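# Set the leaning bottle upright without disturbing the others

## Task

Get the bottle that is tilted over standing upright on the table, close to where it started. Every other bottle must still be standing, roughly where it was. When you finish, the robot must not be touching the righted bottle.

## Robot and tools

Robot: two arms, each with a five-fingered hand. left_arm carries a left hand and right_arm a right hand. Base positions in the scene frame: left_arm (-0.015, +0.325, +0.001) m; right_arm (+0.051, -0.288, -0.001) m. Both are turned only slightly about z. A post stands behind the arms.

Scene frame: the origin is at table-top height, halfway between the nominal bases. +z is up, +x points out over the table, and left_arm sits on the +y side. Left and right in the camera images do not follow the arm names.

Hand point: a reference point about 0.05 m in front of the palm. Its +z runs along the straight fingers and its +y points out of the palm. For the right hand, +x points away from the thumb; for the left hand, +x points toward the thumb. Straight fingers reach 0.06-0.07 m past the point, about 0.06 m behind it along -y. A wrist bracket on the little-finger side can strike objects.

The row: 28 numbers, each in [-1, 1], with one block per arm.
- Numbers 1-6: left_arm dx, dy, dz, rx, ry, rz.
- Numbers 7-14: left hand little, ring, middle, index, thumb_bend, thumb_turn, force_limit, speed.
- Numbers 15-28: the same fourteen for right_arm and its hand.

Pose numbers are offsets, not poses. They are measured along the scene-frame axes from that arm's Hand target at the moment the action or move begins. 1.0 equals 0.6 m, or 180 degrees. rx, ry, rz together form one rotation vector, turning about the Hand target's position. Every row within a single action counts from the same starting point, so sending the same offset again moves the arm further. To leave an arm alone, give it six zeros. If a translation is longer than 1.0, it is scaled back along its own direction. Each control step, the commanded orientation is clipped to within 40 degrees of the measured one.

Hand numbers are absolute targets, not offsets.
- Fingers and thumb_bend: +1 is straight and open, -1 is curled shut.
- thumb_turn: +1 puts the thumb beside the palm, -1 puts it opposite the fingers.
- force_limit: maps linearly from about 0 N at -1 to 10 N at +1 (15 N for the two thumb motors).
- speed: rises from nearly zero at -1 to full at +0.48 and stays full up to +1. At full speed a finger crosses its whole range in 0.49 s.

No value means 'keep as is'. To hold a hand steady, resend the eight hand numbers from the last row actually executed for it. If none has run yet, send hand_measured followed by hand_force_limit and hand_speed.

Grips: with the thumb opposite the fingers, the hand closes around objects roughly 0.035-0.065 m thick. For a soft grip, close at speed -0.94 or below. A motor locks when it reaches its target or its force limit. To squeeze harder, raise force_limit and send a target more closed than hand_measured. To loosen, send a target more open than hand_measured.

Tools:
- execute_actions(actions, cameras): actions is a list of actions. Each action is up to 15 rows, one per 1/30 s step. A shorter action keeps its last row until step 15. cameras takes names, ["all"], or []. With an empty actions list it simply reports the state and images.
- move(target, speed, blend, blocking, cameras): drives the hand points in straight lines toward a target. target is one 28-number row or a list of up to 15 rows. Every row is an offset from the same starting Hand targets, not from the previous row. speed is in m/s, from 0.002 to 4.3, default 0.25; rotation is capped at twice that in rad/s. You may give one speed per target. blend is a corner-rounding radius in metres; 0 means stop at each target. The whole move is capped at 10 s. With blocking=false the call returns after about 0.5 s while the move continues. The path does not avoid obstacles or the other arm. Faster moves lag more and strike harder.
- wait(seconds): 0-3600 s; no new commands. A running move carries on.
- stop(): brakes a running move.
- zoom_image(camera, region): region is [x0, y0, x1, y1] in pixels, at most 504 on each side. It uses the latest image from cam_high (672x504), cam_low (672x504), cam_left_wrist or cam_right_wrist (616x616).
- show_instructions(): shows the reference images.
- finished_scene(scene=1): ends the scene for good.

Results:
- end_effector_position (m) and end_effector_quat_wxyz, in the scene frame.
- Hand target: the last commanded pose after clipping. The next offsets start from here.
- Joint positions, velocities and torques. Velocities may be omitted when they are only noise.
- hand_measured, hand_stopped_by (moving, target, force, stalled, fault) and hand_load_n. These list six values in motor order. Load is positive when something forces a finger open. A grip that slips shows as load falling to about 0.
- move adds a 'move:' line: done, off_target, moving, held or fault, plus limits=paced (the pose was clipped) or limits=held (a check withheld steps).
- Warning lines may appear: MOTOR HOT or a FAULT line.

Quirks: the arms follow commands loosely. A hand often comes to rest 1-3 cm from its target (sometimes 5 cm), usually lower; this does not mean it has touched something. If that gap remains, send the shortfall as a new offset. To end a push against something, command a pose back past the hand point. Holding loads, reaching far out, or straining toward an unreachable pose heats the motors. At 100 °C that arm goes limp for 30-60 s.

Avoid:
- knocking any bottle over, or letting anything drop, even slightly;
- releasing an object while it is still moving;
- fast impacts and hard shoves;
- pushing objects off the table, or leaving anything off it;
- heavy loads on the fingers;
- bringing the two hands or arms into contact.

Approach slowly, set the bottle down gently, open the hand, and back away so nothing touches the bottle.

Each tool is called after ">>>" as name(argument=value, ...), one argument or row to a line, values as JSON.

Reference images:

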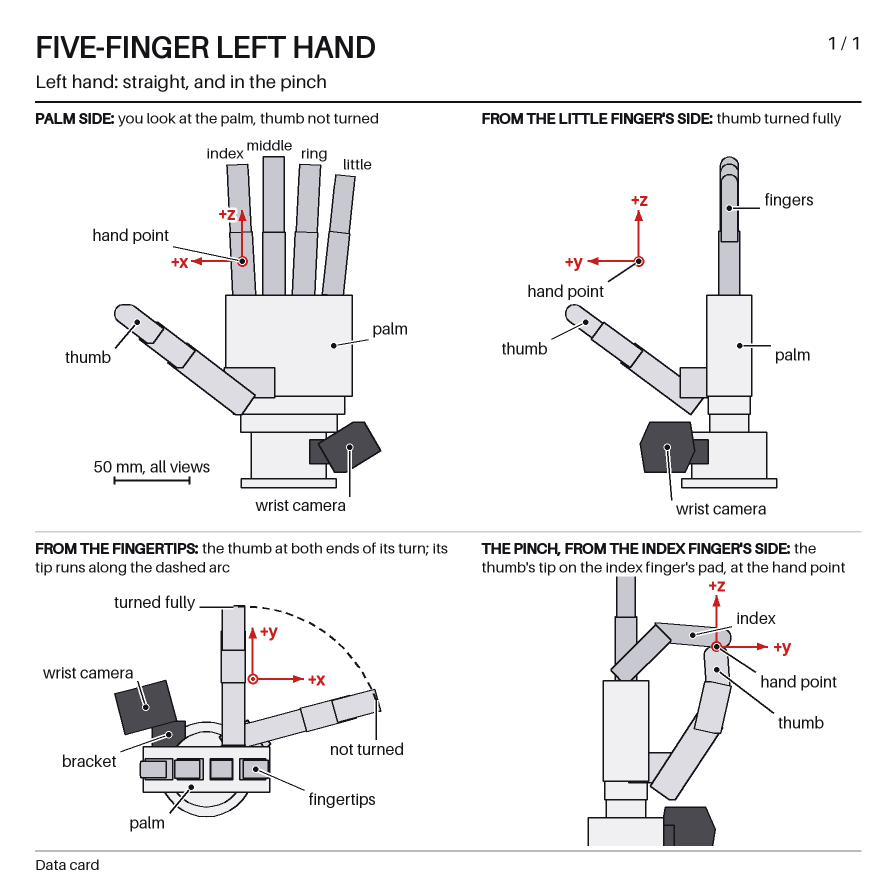

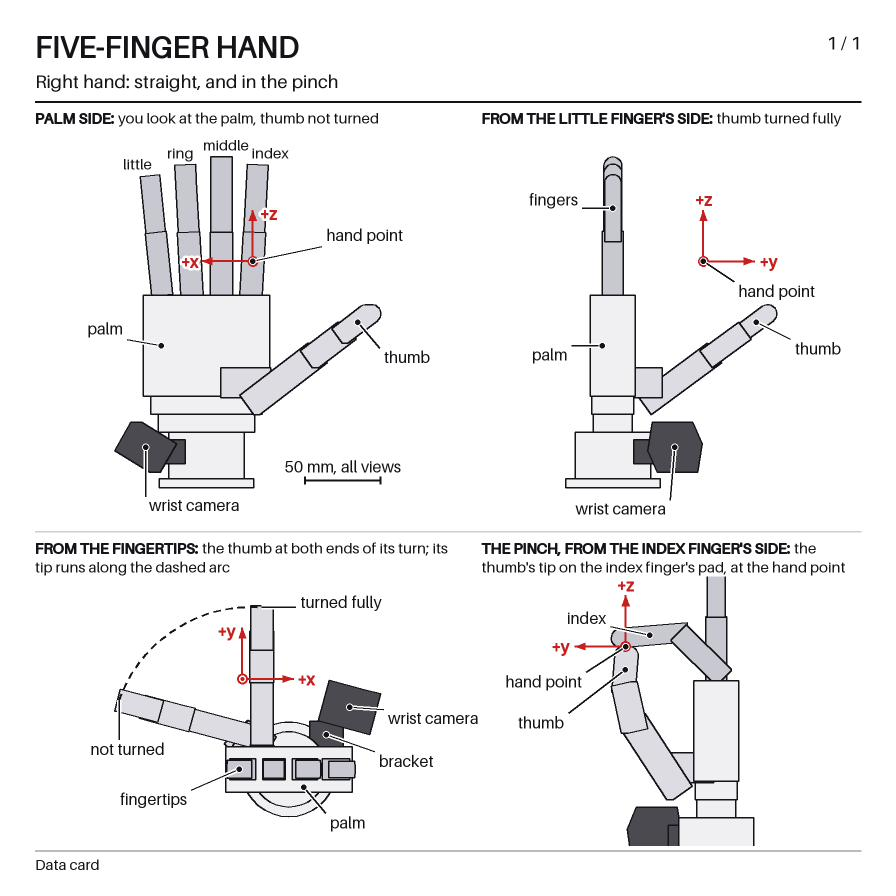

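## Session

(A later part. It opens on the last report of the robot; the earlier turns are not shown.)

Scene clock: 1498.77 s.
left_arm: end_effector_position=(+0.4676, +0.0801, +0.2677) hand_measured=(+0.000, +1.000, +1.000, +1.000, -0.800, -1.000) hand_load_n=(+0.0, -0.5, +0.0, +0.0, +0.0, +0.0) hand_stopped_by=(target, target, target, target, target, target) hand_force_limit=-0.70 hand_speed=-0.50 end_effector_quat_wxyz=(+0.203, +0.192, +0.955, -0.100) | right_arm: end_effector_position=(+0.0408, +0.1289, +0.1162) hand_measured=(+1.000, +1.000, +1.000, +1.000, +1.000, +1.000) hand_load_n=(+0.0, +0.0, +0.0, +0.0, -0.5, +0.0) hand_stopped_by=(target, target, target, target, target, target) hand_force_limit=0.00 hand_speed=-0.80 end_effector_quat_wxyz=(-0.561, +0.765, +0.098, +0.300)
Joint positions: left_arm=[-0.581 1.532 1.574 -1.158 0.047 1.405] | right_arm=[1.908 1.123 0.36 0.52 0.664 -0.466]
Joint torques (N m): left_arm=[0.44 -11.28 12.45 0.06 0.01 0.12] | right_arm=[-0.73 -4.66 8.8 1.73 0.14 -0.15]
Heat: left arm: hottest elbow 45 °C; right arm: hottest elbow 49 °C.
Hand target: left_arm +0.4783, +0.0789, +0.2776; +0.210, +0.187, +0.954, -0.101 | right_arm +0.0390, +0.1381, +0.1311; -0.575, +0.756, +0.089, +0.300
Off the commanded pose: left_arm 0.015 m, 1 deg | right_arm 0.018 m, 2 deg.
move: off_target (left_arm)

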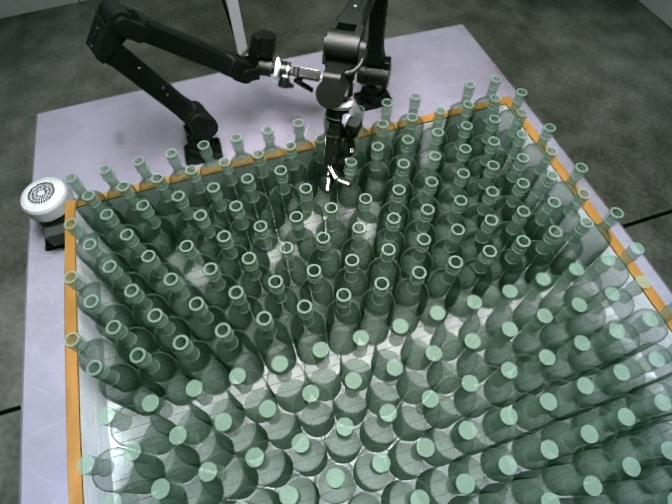

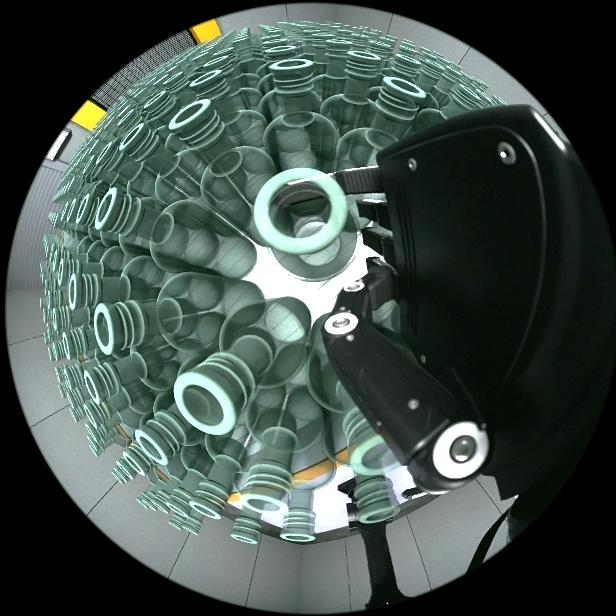

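>>> move(
  target=[
    [0.032,-0.042,0.0,0,0,0,0.0,1,1,1,-0.8,-1,-0.7,-0.5,0,0,0,0,0,0,1,1,1,1,1,1,0,-0.8],
  ],
  speed=0.03,
  cameras=["cam_high","cam_left_wrist"],
)

>>> zoom_image(
  camera="cam_left_wrist",
  region=[220, 160, 440, 380],
)

>>> zoom_image(
  camera="cam_high",
  region=[290, 110, 410, 230],
)

Scene clock: 1528.93 s.
left_arm: end_effector_position=(+0.4918, +0.0610, +0.2678) hand_measured=(+0.000, +1.000, +1.000, +1.000, -0.800, -1.000) hand_load_n=(+0.0, +0.0, -0.5, +0.0, +0.5, +0.0) hand_stopped_by=(target, target, target, target, target, target) hand_force_limit=-0.70 hand_speed=-0.50 end_effector_quat_wxyz=(+0.203, +0.195, +0.954, -0.101) | right_arm: end_effector_position=(+0.0408, +0.1289, +0.1162) hand_measured=(+1.000, +1.000, +1.000, +1.000, +1.000, +1.000) hand_load_n=(+0.0, +0.0, +0.0, +0.0, +0.0, +0.0) hand_stopped_by=(target, target, target, target, target, target) hand_force_limit=0.00 hand_speed=-0.80 end_effector_quat_wxyz=(-0.561, +0.765, +0.098, +0.300)
Joint positions: left_arm=[-0.588 1.613 1.669 -1.172 0.045 1.405] | right_arm=[1.908 1.123 0.36 0.52 0.664 -0.466]
Joint torques (N m): left_arm=[-0.67 -12.57 12.45 0.01 -0.38 -0.05] | right_arm=[-0.67 -4.37 8.7 1.78 0.13 -0.15]
Heat: left arm: hottest elbow 47 °C; right arm: hottest elbow 49 °C.
Hand target: left_arm +0.4975, +0.0537, +0.2775; +0.210, +0.187, +0.954, -0.101 | right_arm +0.0390, +0.1381, +0.1311; -0.575, +0.756, +0.089, +0.300
Off the commanded pose: left_arm 0.013 m, 1 deg | right_arm 0.018 m, 2 deg.
move: off_target (left_arm)

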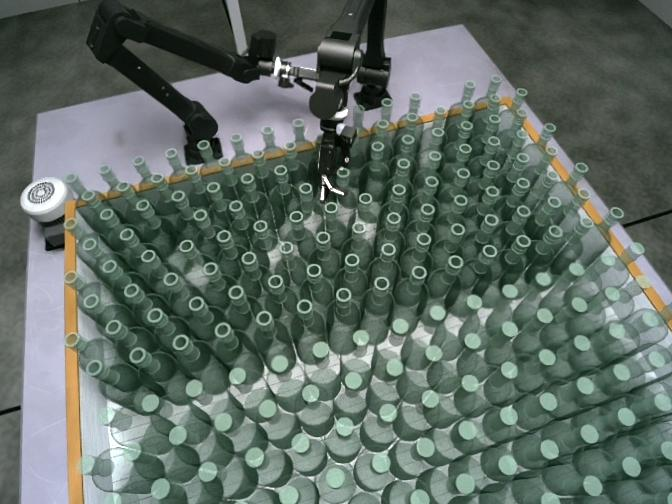

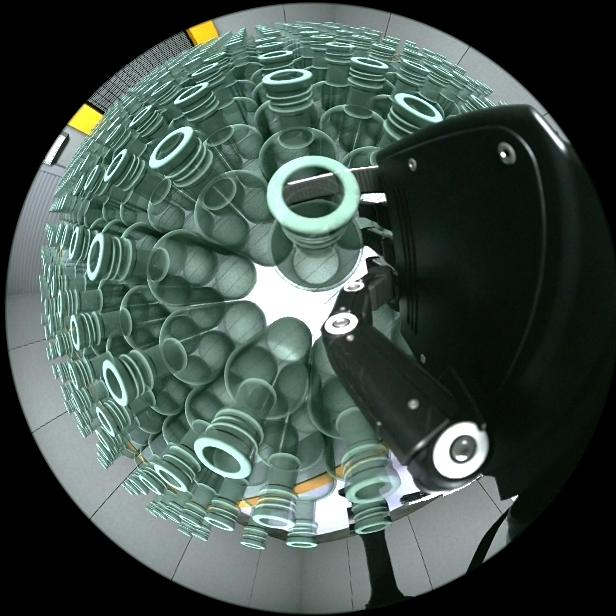

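Scaled by 2.291 from the camera's image (finer frame: 880x880).

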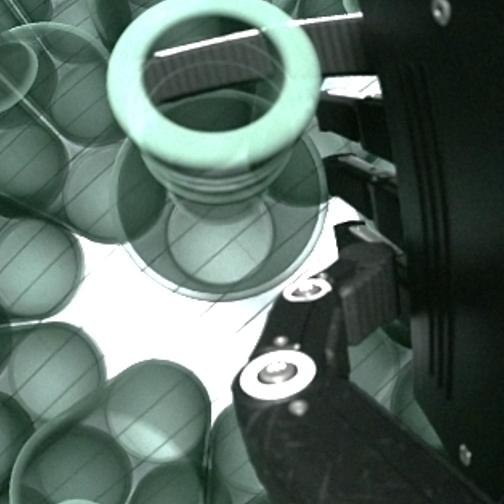

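Scaled by 4.200.

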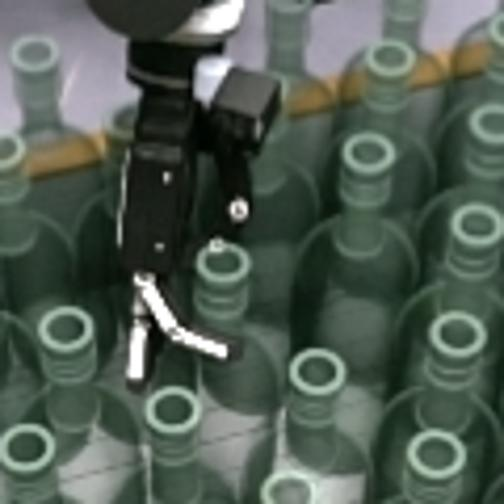

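>>> move(
  target=[
    [0.033,-0.04,0.0,0,0,0,0.0,1,1,1,-0.8,-1,-0.7,-0.5,0,0,0,0,0,0,1,1,1,1,1,1,0,-0.8],
  ],
  speed=0.03,
  cameras=["cam_high","cam_left_wrist"],
)

>>> zoom_image(
  camera="cam_left_wrist",
  region=[220, 160, 440, 380],
)

>>> zoom_image(
  camera="cam_high",
  region=[290, 130, 410, 250],
)

Scene clock: 1549.77 s.
left_arm: end_effector_position=(+0.5104, +0.0450, +0.2745) hand_measured=(+0.000, +1.000, +1.000, +1.000, -0.800, -1.000) hand_load_n=(+0.0, -0.5, +0.0, +0.0, +0.0, +0.5) hand_stopped_by=(target, target, target, target, target, target) hand_force_limit=-0.70 hand_speed=-0.50 end_effector_quat_wxyz=(+0.206, +0.185, +0.956, -0.095) | right_arm: end_effector_position=(+0.0408, +0.1289, +0.1162) hand_measured=(+1.000, +1.000, +1.000, +1.000, +1.000, +1.000) hand_load_n=(+0.0, +0.0, +0.0, +0.0, +0.0, +0.0) hand_stopped_by=(target, target, target, target, target, target) hand_force_limit=0.00 hand_speed=-0.80 end_effector_quat_wxyz=(-0.561, +0.765, +0.098, +0.300)
Joint positions: left_arm=[-0.6 1.683 1.773 -1.204 0.022 1.377] | right_arm=[1.908 1.123 0.36 0.52 0.664 -0.466]
Joint torques (N m): left_arm=[-1.2 -12.45 12.51 0.39 -0.21 -0.03] | right_arm=[-0.73 -4.42 8.66 1.84 0.16 -0.14]
Heat: left arm: hottest elbow 47 °C; right arm: hottest elbow 49 °C.
Hand target: left_arm +0.5172, +0.0297, +0.2775; +0.210, +0.187, +0.954, -0.101 | right_arm +0.0390, +0.1381, +0.1311; -0.575, +0.756, +0.089, +0.300
Off the commanded pose: left_arm 0.017 m, 1 deg | right_arm 0.018 m, 2 deg.
move: off_target (left_arm)

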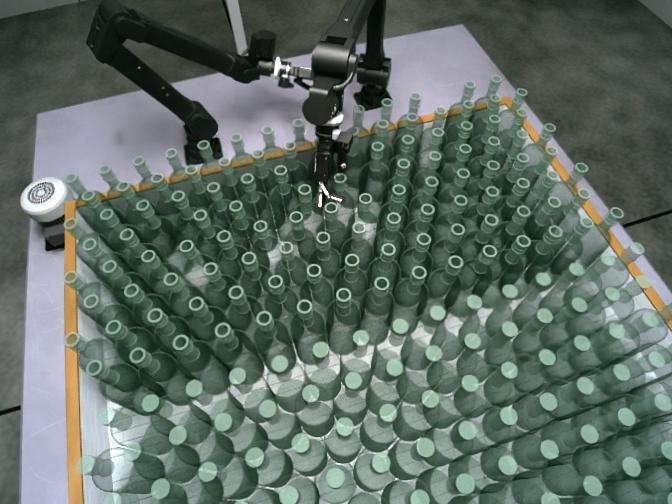

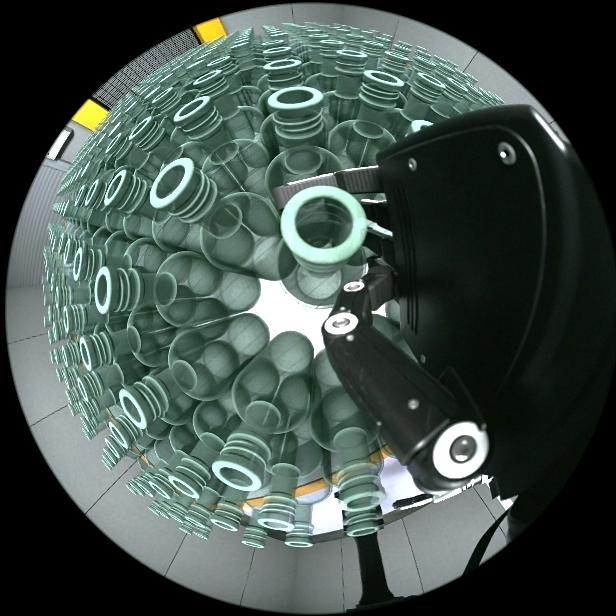

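Scaled by 2.291 from the camera's image (finer frame: 880x880).

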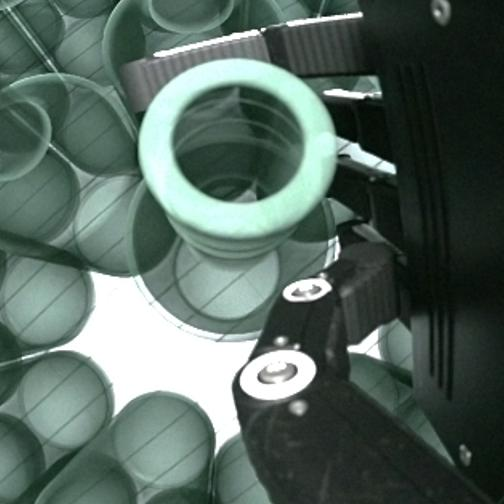

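Scaled by 4.200.

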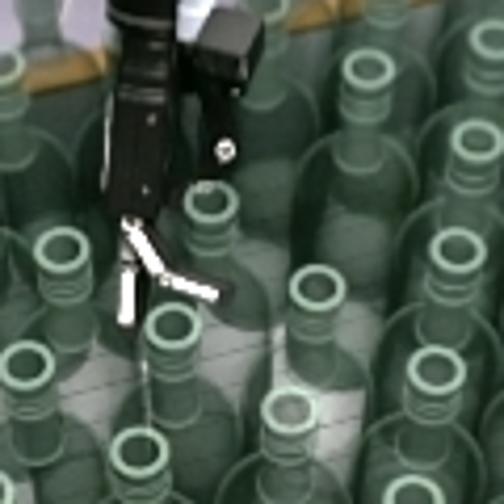

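>>> zoom_image(
  camera="cam_left_wrist",
  region=[100, 90, 450, 440],
)

Scaled by 1.440 from the camera's image (finer frame: 880x880).

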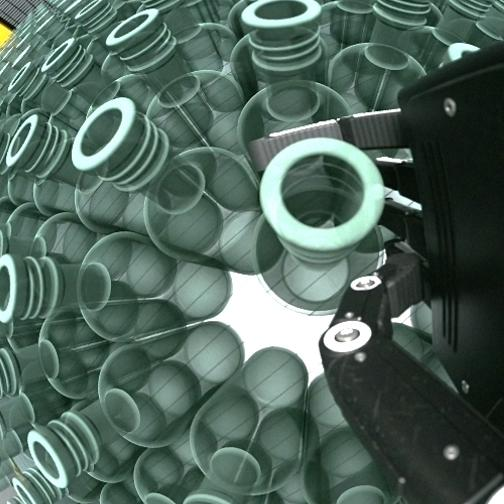

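>>> zoom_image(
  camera="cam_high",
  region=[305, 160, 385, 240],
)

>>> zoom_image(
  camera="cam_left_wrist",
  region=[220, 200, 420, 400],
)

Scaled by 6.300.

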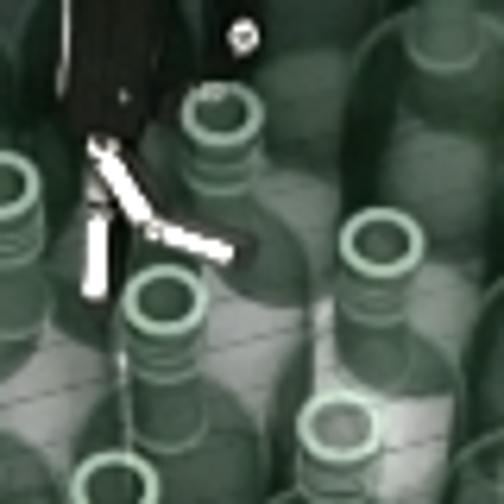

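Scaled by 2.520 from the camera's image (finer frame: 880x880).

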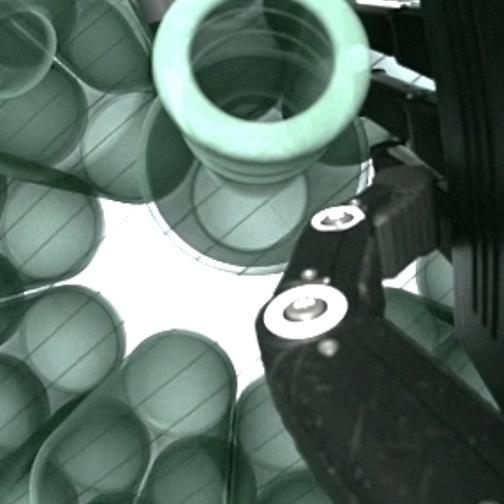

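>>> move(
  target=[
    [0.02,-0.02,0.0,0,0,0,0.0,1,1,1,-0.8,-1,-0.7,-0.5,0,0,0,0,0,0,1,1,1,1,1,1,0,-0.8],
  ],
  speed=0.03,
  cameras=["cam_high","cam_left_wrist"],
)

>>> zoom_image(
  camera="cam_left_wrist",
  region=[220, 160, 440, 380],
)

>>> zoom_image(
  camera="cam_high",
  region=[305, 160, 385, 240],
)

Scene clock: 1628.50 s.
left_arm: end_effector_position=(+0.5242, +0.0374, +0.2762) hand_measured=(+0.000, +1.000, +1.000, +1.000, -0.800, -1.000) hand_load_n=(+0.0, +0.0, -2.0, +0.0, +0.0, +0.0) hand_stopped_by=(target, target, target, target, target, target) hand_force_limit=-0.70 hand_speed=-0.50 end_effector_quat_wxyz=(+0.208, +0.181, +0.957, -0.092) | right_arm: end_effector_position=(+0.0408, +0.1289, +0.1162) hand_measured=(+1.000, +1.000, +1.000, +1.000, +1.000, +1.000) hand_load_n=(+0.0, +0.0, +0.0, -0.5, +0.0, +0.0) hand_stopped_by=(target, target, target, target, target, target) hand_force_limit=0.00 hand_speed=-0.80 end_effector_quat_wxyz=(-0.561, +0.765, +0.098, +0.300)
Joint positions: left_arm=[-0.6 1.728 1.837 -1.221 0.015 1.371] | right_arm=[1.908 1.123 0.36 0.52 0.664 -0.466]
Joint torques (N m): left_arm=[-1.38 -12.92 12.52 0.44 0.02 -0.02] | right_arm=[0.03 -4.72 8.79 1.81 0.17 -0.11]
Heat: left arm: hottest elbow 52 °C; right arm: hottest elbow 49 °C.
Hand target: left_arm +0.5294, +0.0178, +0.2777; +0.210, +0.187, +0.954, -0.101 | right_arm +0.0390, +0.1381, +0.1311; -0.575, +0.756, +0.089, +0.300
Off the commanded pose: left_arm 0.020 m, 1 deg | right_arm 0.018 m, 2 deg.
move: off_target (left_arm)

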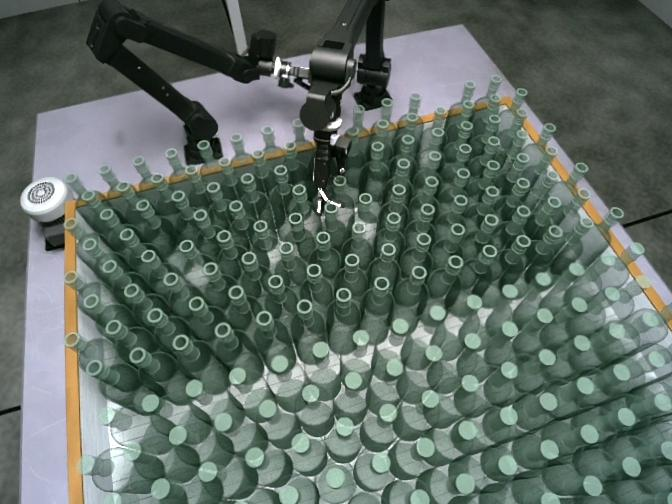

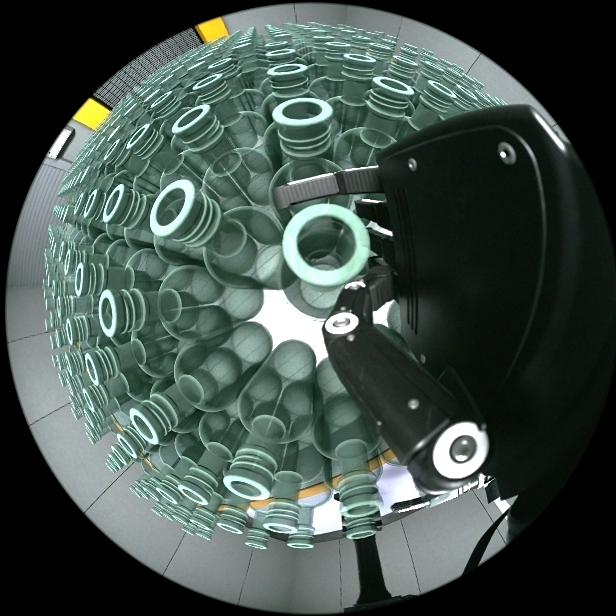

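Scaled by 2.291 from the camera's image (finer frame: 880x880).

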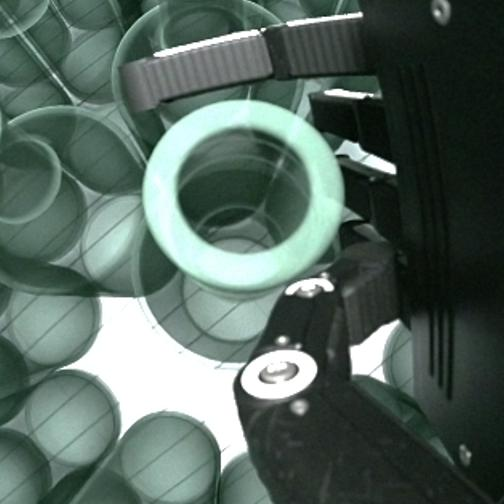

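Scaled by 6.300.

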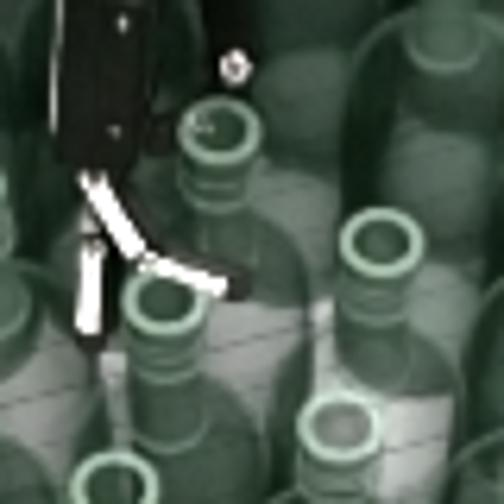

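>>> zoom_image(
  camera="cam_left_wrist",
  region=[150, 180, 400, 430],
)

Scaled by 2.016 from the camera's image (finer frame: 880x880).

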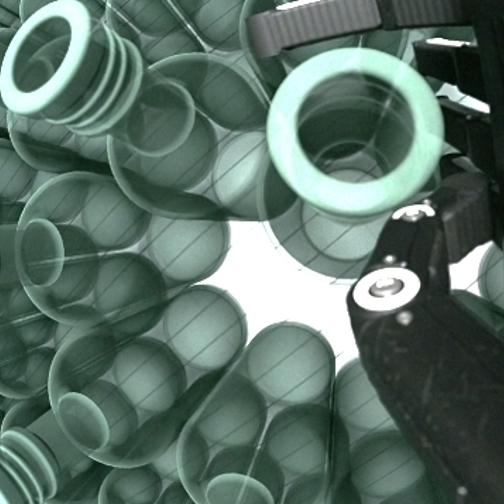

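>>> zoom_image(
  camera="cam_high",
  region=[270, 150, 370, 250],
)

Scaled by 5.040.

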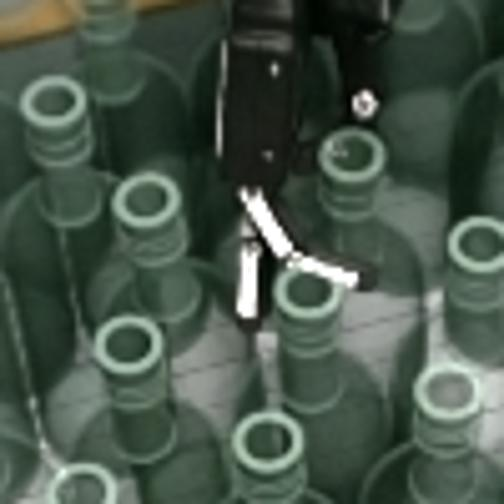

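>>> move(
  target=[
    [0,0,0,0,0,0,1.0,1,1,1,-0.8,-1,-0.7,-0.5,0,0,0,0,0,0,1,1,1,1,1,1,0,-0.8],
  ],
  cameras=["cam_high","cam_left_wrist"],
)

>>> zoom_image(
  camera="cam_left_wrist",
  region=[220, 160, 440, 380],
)

>>> zoom_image(
  camera="cam_high",
  region=[270, 150, 370, 250],
)

Scene clock: 1702.00 s.
left_arm: end_effector_position=(+0.5242, +0.0374, +0.2762) hand_measured=(+1.000, +1.000, +1.000, +1.000, -0.800, -1.000) hand_load_n=(+0.0, +0.0, -2.0, +0.0, +0.0, +0.0) hand_stopped_by=(target, target, target, target, target, target) hand_force_limit=-0.70 hand_speed=-0.50 end_effector_quat_wxyz=(+0.208, +0.181, +0.957, -0.092) | right_arm: end_effector_position=(+0.0408, +0.1289, +0.1162) hand_measured=(+1.000, +1.000, +1.000, +1.000, +1.000, +1.000) hand_load_n=(+0.0, +0.0, +0.0, -0.5, +0.0, +0.0) hand_stopped_by=(target, target, target, target, target, target) hand_force_limit=0.00 hand_speed=-0.80 end_effector_quat_wxyz=(-0.561, +0.765, +0.098, +0.300)
Joint positions: left_arm=[-0.6 1.728 1.837 -1.221 0.015 1.371] | right_arm=[1.908 1.123 0.36 0.52 0.664 -0.466]
Joint torques (N m): left_arm=[-1.44 -13.04 12.52 0.42 0.01 -0.02] | right_arm=[-0.38 -4.13 8.62 1.76 0.13 -0.11]
Heat: left arm: hottest elbow 49 °C; right arm: hottest elbow 50 °C.
Hand target: left_arm +0.5294, +0.0178, +0.2777; +0.210, +0.187, +0.954, -0.101 | right_arm +0.0390, +0.1381, +0.1311; -0.575, +0.756, +0.089, +0.300
Off the commanded pose: left_arm 0.020 m, 1 deg | right_arm 0.018 m, 2 deg.
move: done

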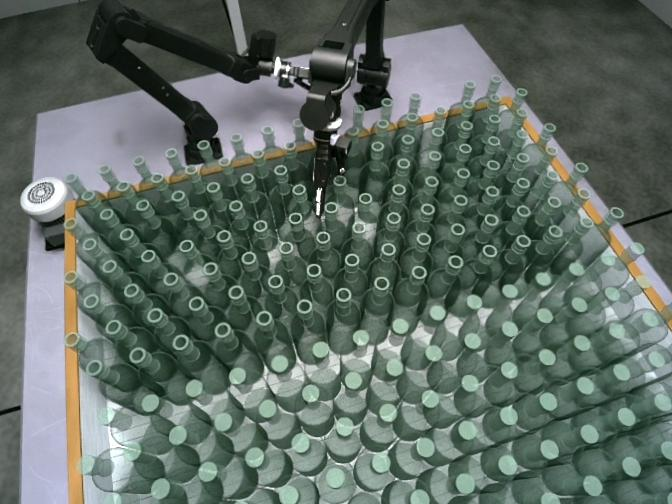

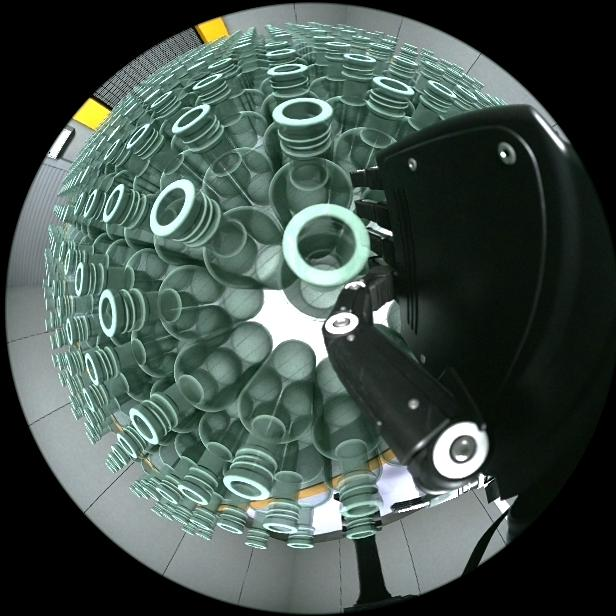

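Scaled by 2.291 from the camera's image (finer frame: 880x880).

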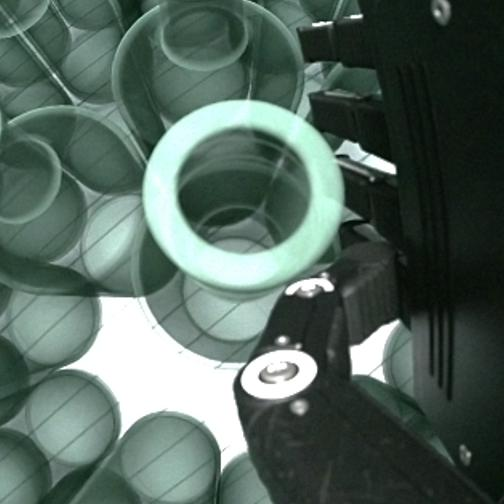

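Scaled by 5.040.

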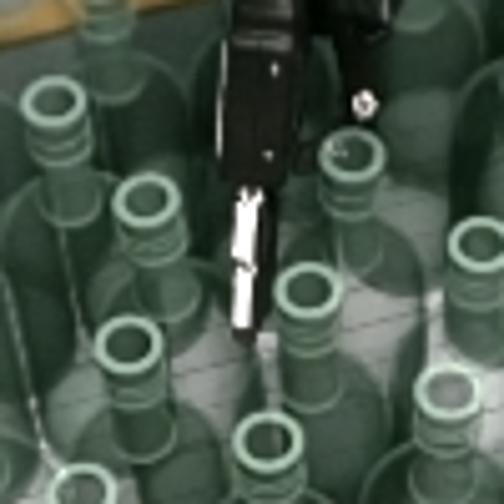

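>>> move(
  target=[
    [-0.018,0.045,0.003,0,0,0,1.0,1,1,1,-0.8,-1,-0.7,-0.5,0,0,0,0,0,0,1,1,1,1,1,1,0,-0.8],
  ],
  speed=0.02,
  cameras=["cam_high","cam_left_wrist"],
)

>>> zoom_image(
  camera="cam_left_wrist",
  region=[220, 160, 440, 380],
)

>>> zoom_image(
  camera="cam_high",
  region=[270, 150, 370, 250],
)

Scene clock: 1721.83 s.
left_arm: end_effector_position=(+0.5159, +0.0437, +0.2745) hand_measured=(+1.000, +1.000, +1.000, +1.000, -0.800, -1.000) hand_load_n=(+0.0, +0.0, -1.5, +0.0, +0.0, +0.5) hand_stopped_by=(target, target, target, target, target, target) hand_force_limit=-0.70 hand_speed=-0.50 end_effector_quat_wxyz=(+0.202, +0.180, +0.958, -0.095) | right_arm: end_effector_position=(+0.0408, +0.1289, +0.1162) hand_measured=(+1.000, +1.000, +1.000, +1.000, +1.000, +1.000) hand_load_n=(+0.0, +0.0, +0.0, +0.0, +0.0, -0.5) hand_stopped_by=(target, target, target, target, target, target) hand_force_limit=0.00 hand_speed=-0.80 end_effector_quat_wxyz=(-0.561, +0.765, +0.098, +0.300)
Joint positions: left_arm=[-0.595 1.705 1.804 -1.221 0.025 1.371] | right_arm=[1.908 1.123 0.36 0.52 0.664 -0.466]
Joint torques (N m): left_arm=[0.26 -15.62 8.4 1.05 0.14 0.21] | right_arm=[-0.26 -4.07 8.65 1.87 0.15 -0.1]
Heat: left arm: hottest elbow 49 °C; right arm: hottest elbow 50 °C.
Hand target: left_arm +0.5184, +0.0447, +0.2794; +0.210, +0.187, +0.954, -0.101 | right_arm +0.0390, +0.1381, +0.1311; -0.575, +0.756, +0.089, +0.300
Off the commanded pose: left_arm 0.006 m, 1 deg | right_arm 0.018 m, 2 deg.
move: done

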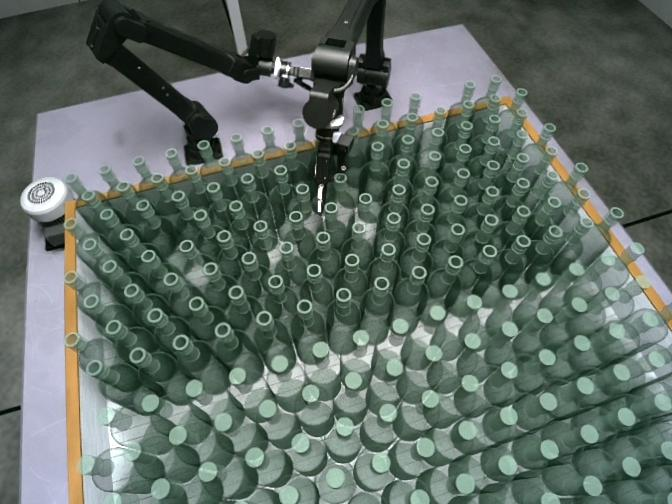

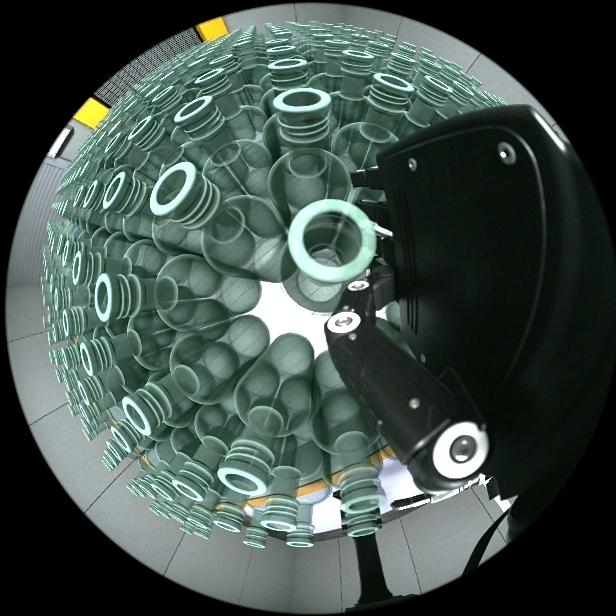

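Scaled by 2.291 from the camera's image (finer frame: 880x880).

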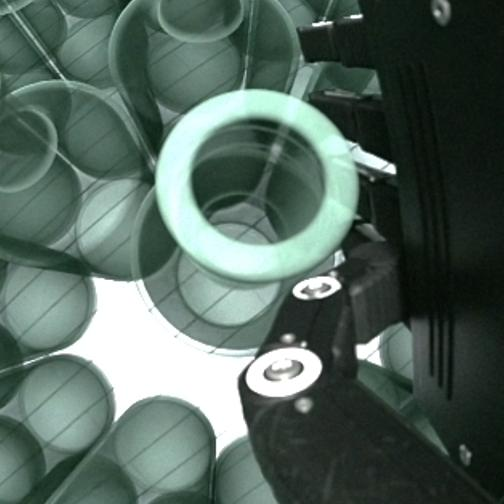

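Scaled by 5.040.

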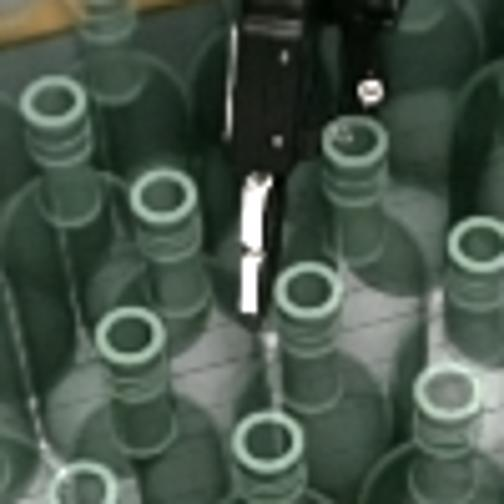

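>>> zoom_image(
  camera="cam_left_wrist",
  region=[300, 190, 420, 310],
)

>>> zoom_image(
  camera="cam_high",
  region=[310, 150, 370, 210],
)

Scaled by 4.200 from the camera's image (finer frame: 880x880).

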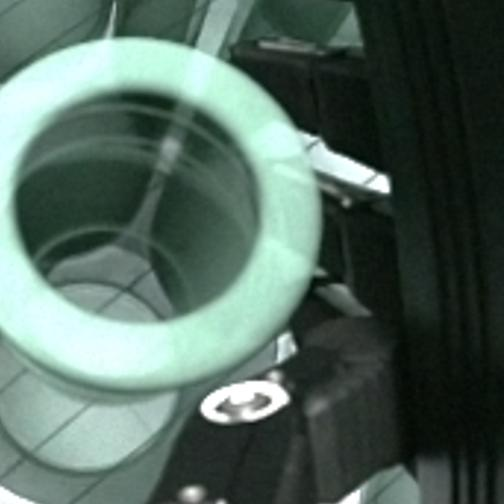

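Scaled by 8.400.

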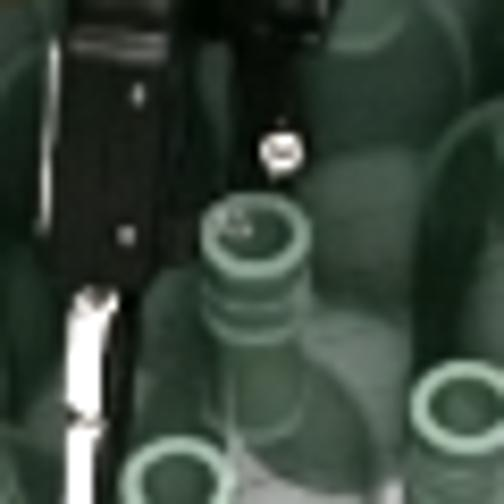

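>>> move(
  target=[
    [-0.04,0.012,0.004,0,0,0,1.0,1,1,1,-0.8,-1,-0.7,-0.5,0,0,0,0,0,0,1,1,1,1,1,1,0,-0.8],
  ],
  speed=0.03,
  cameras=["cam_high","cam_left_wrist"],
)

>>> zoom_image(
  camera="cam_left_wrist",
  region=[220, 140, 440, 360],
)

>>> zoom_image(
  camera="cam_high",
  region=[270, 150, 370, 250],
)

Scene clock: 1776.30 s.
left_arm: end_effector_position=(+0.4917, +0.0563, +0.2751) hand_measured=(+1.000, +1.000, +1.000, +1.000, -0.800, -1.000) hand_load_n=(+0.0, +0.0, +0.0, +0.0, +0.0, +0.0) hand_stopped_by=(target, target, target, target, target, target) hand_force_limit=-0.70 hand_speed=-0.50 end_effector_quat_wxyz=(+0.194, +0.182, +0.959, -0.098) | right_arm: end_effector_position=(+0.0408, +0.1289, +0.1162) hand_measured=(+1.000, +1.000, +1.000, +1.000, +1.000, +1.000) hand_load_n=(+0.0, +0.0, +0.0, +0.0, +0.0, +0.0) hand_stopped_by=(target, target, target, target, target, target) hand_force_limit=0.00 hand_speed=-0.80 end_effector_quat_wxyz=(-0.561, +0.765, +0.098, +0.300)
Joint positions: left_arm=[-0.595 1.639 1.726 -1.221 0.038 1.371] | right_arm=[1.908 1.123 0.36 0.52 0.664 -0.466]
Joint torques (N m): left_arm=[-0.62 -14.8 8.53 1.51 -0.12 0.11] | right_arm=[-0.32 -4.54 8.83 1.74 0.12 -0.13]
Heat: left arm: hottest elbow 46 °C; right arm: hottest elbow 50 °C.
Hand target: left_arm +0.4945, +0.0518, +0.2819; +0.210, +0.187, +0.954, -0.101 | right_arm +0.0390, +0.1381, +0.1311; -0.575, +0.756, +0.089, +0.300
Off the commanded pose: left_arm 0.008 m, 2 deg | right_arm 0.018 m, 2 deg.
move: done

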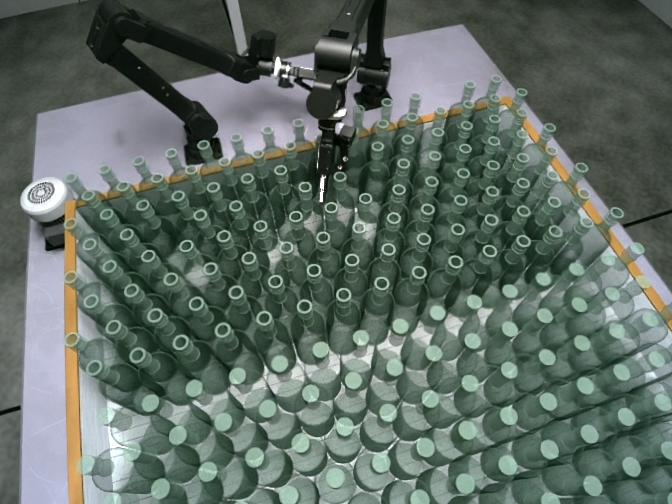

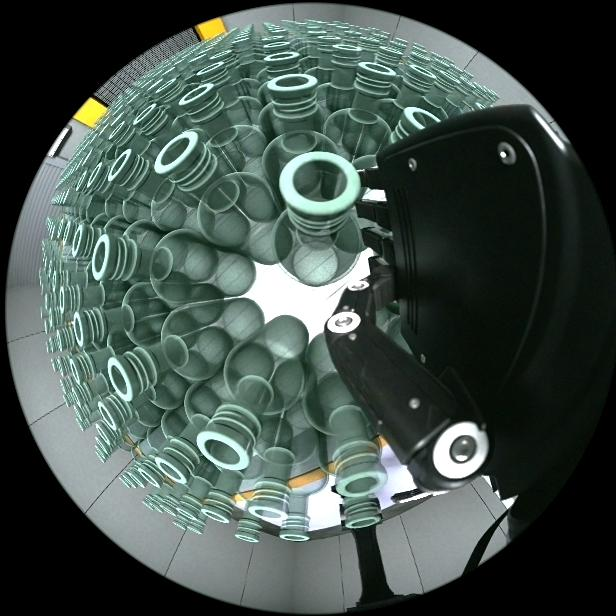

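Scaled by 2.291 from the camera's image (finer frame: 880x880).

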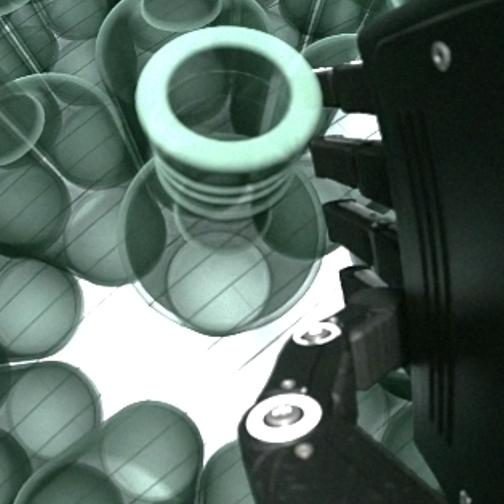

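Scaled by 5.040.

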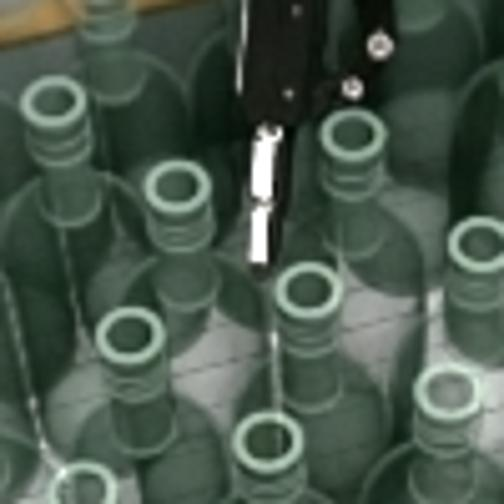

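>>> move(
  target=[
    [-0.05,0.006,0.02,0,0,0,1.0,1,1,1,-0.8,-1,-0.7,-0.5,0,0,0,0,0,0,1,1,1,1,1,1,0,-0.8],
  ],
  speed=0.04,
  cameras=["cam_high","cam_left_wrist"],
)

>>> zoom_image(
  camera="cam_left_wrist",
  region=[150, 100, 450, 400],
)

>>> zoom_image(
  camera="cam_high",
  region=[270, 150, 370, 250],
)

Scene clock: 1793.33 s.
left_arm: end_effector_position=(+0.4678, +0.0590, +0.2897) hand_measured=(+1.000, +1.000, +1.000, +1.000, -0.800, -1.000) hand_load_n=(+0.0, +0.0, +0.0, +0.0, +0.0, +0.0) hand_stopped_by=(target, target, target, target, target, target) hand_force_limit=-0.70 hand_speed=-0.50 end_effector_quat_wxyz=(+0.203, +0.187, +0.956, -0.100) | right_arm: end_effector_position=(+0.0408, +0.1289, +0.1162) hand_measured=(+1.000, +1.000, +1.000, +1.000, +1.000, +1.000) hand_load_n=(+0.0, +0.0, +0.0, +0.0, +0.0, +0.0) hand_stopped_by=(target, target, target, target, target, target) hand_force_limit=0.00 hand_speed=-0.80 end_effector_quat_wxyz=(-0.561, +0.765, +0.098, +0.300)
Joint positions: left_arm=[-0.617 1.569 1.675 -1.221 0.028 1.363] | right_arm=[1.908 1.123 0.36 0.52 0.664 -0.466]
Joint torques (N m): left_arm=[-0.97 -13.8 8.38 0.83 -0.28 -0.05] | right_arm=[-0.79 -4.31 8.76 1.76 0.13 -0.12]
Heat: left arm: hottest elbow 45 °C; right arm: hottest elbow 50 °C.
Hand target: left_arm +0.4645, +0.0555, +0.2938; +0.210, +0.187, +0.954, -0.101 | right_arm +0.0390, +0.1381, +0.1311; -0.575, +0.756, +0.089, +0.300
Off the commanded pose: left_arm 0.006 m, 1 deg | right_arm 0.018 m, 2 deg.
move: done

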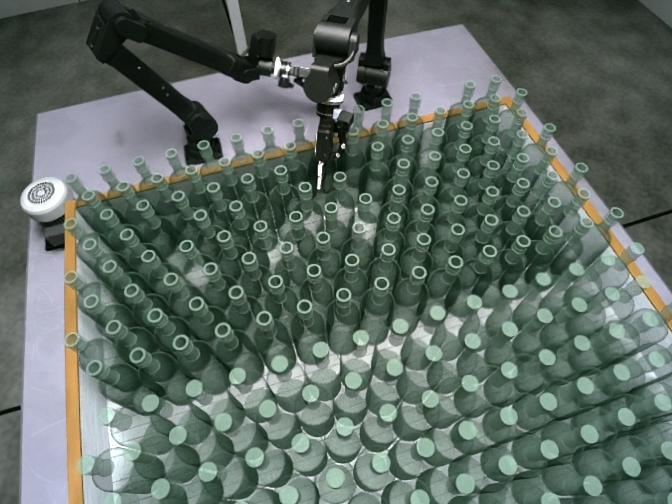

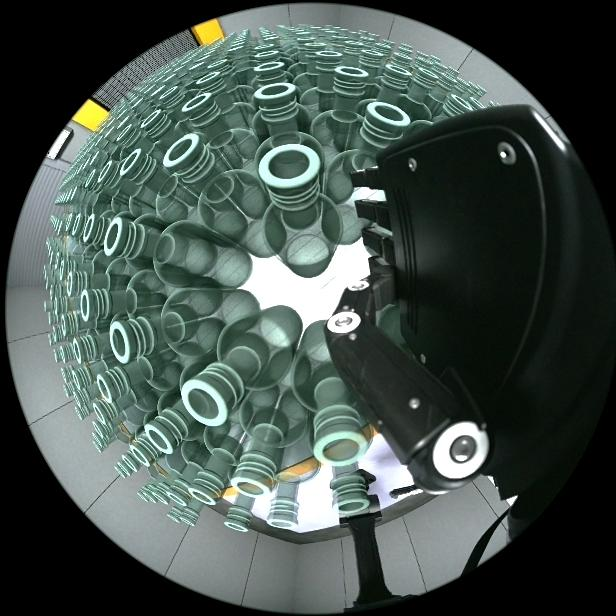

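Scaled by 1.680 from the camera's image (finer frame: 880x880).

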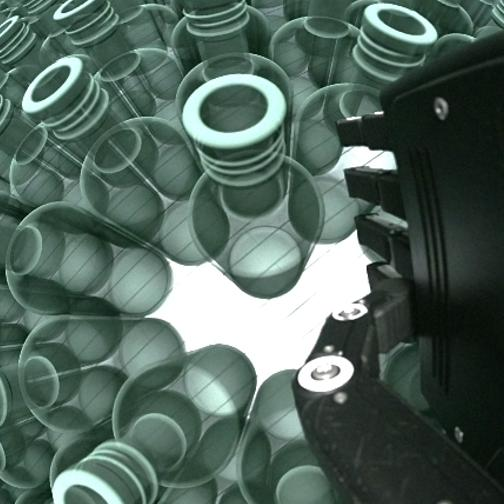

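Scaled by 5.040.

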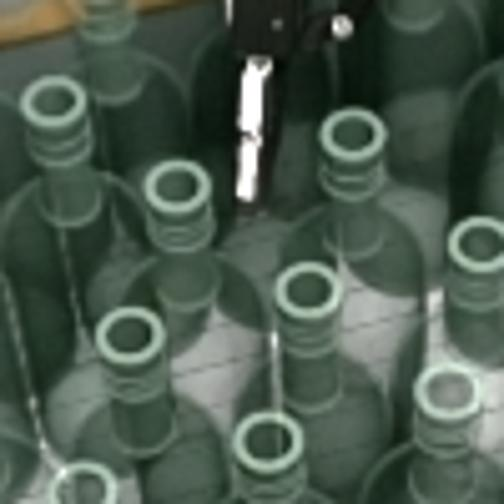

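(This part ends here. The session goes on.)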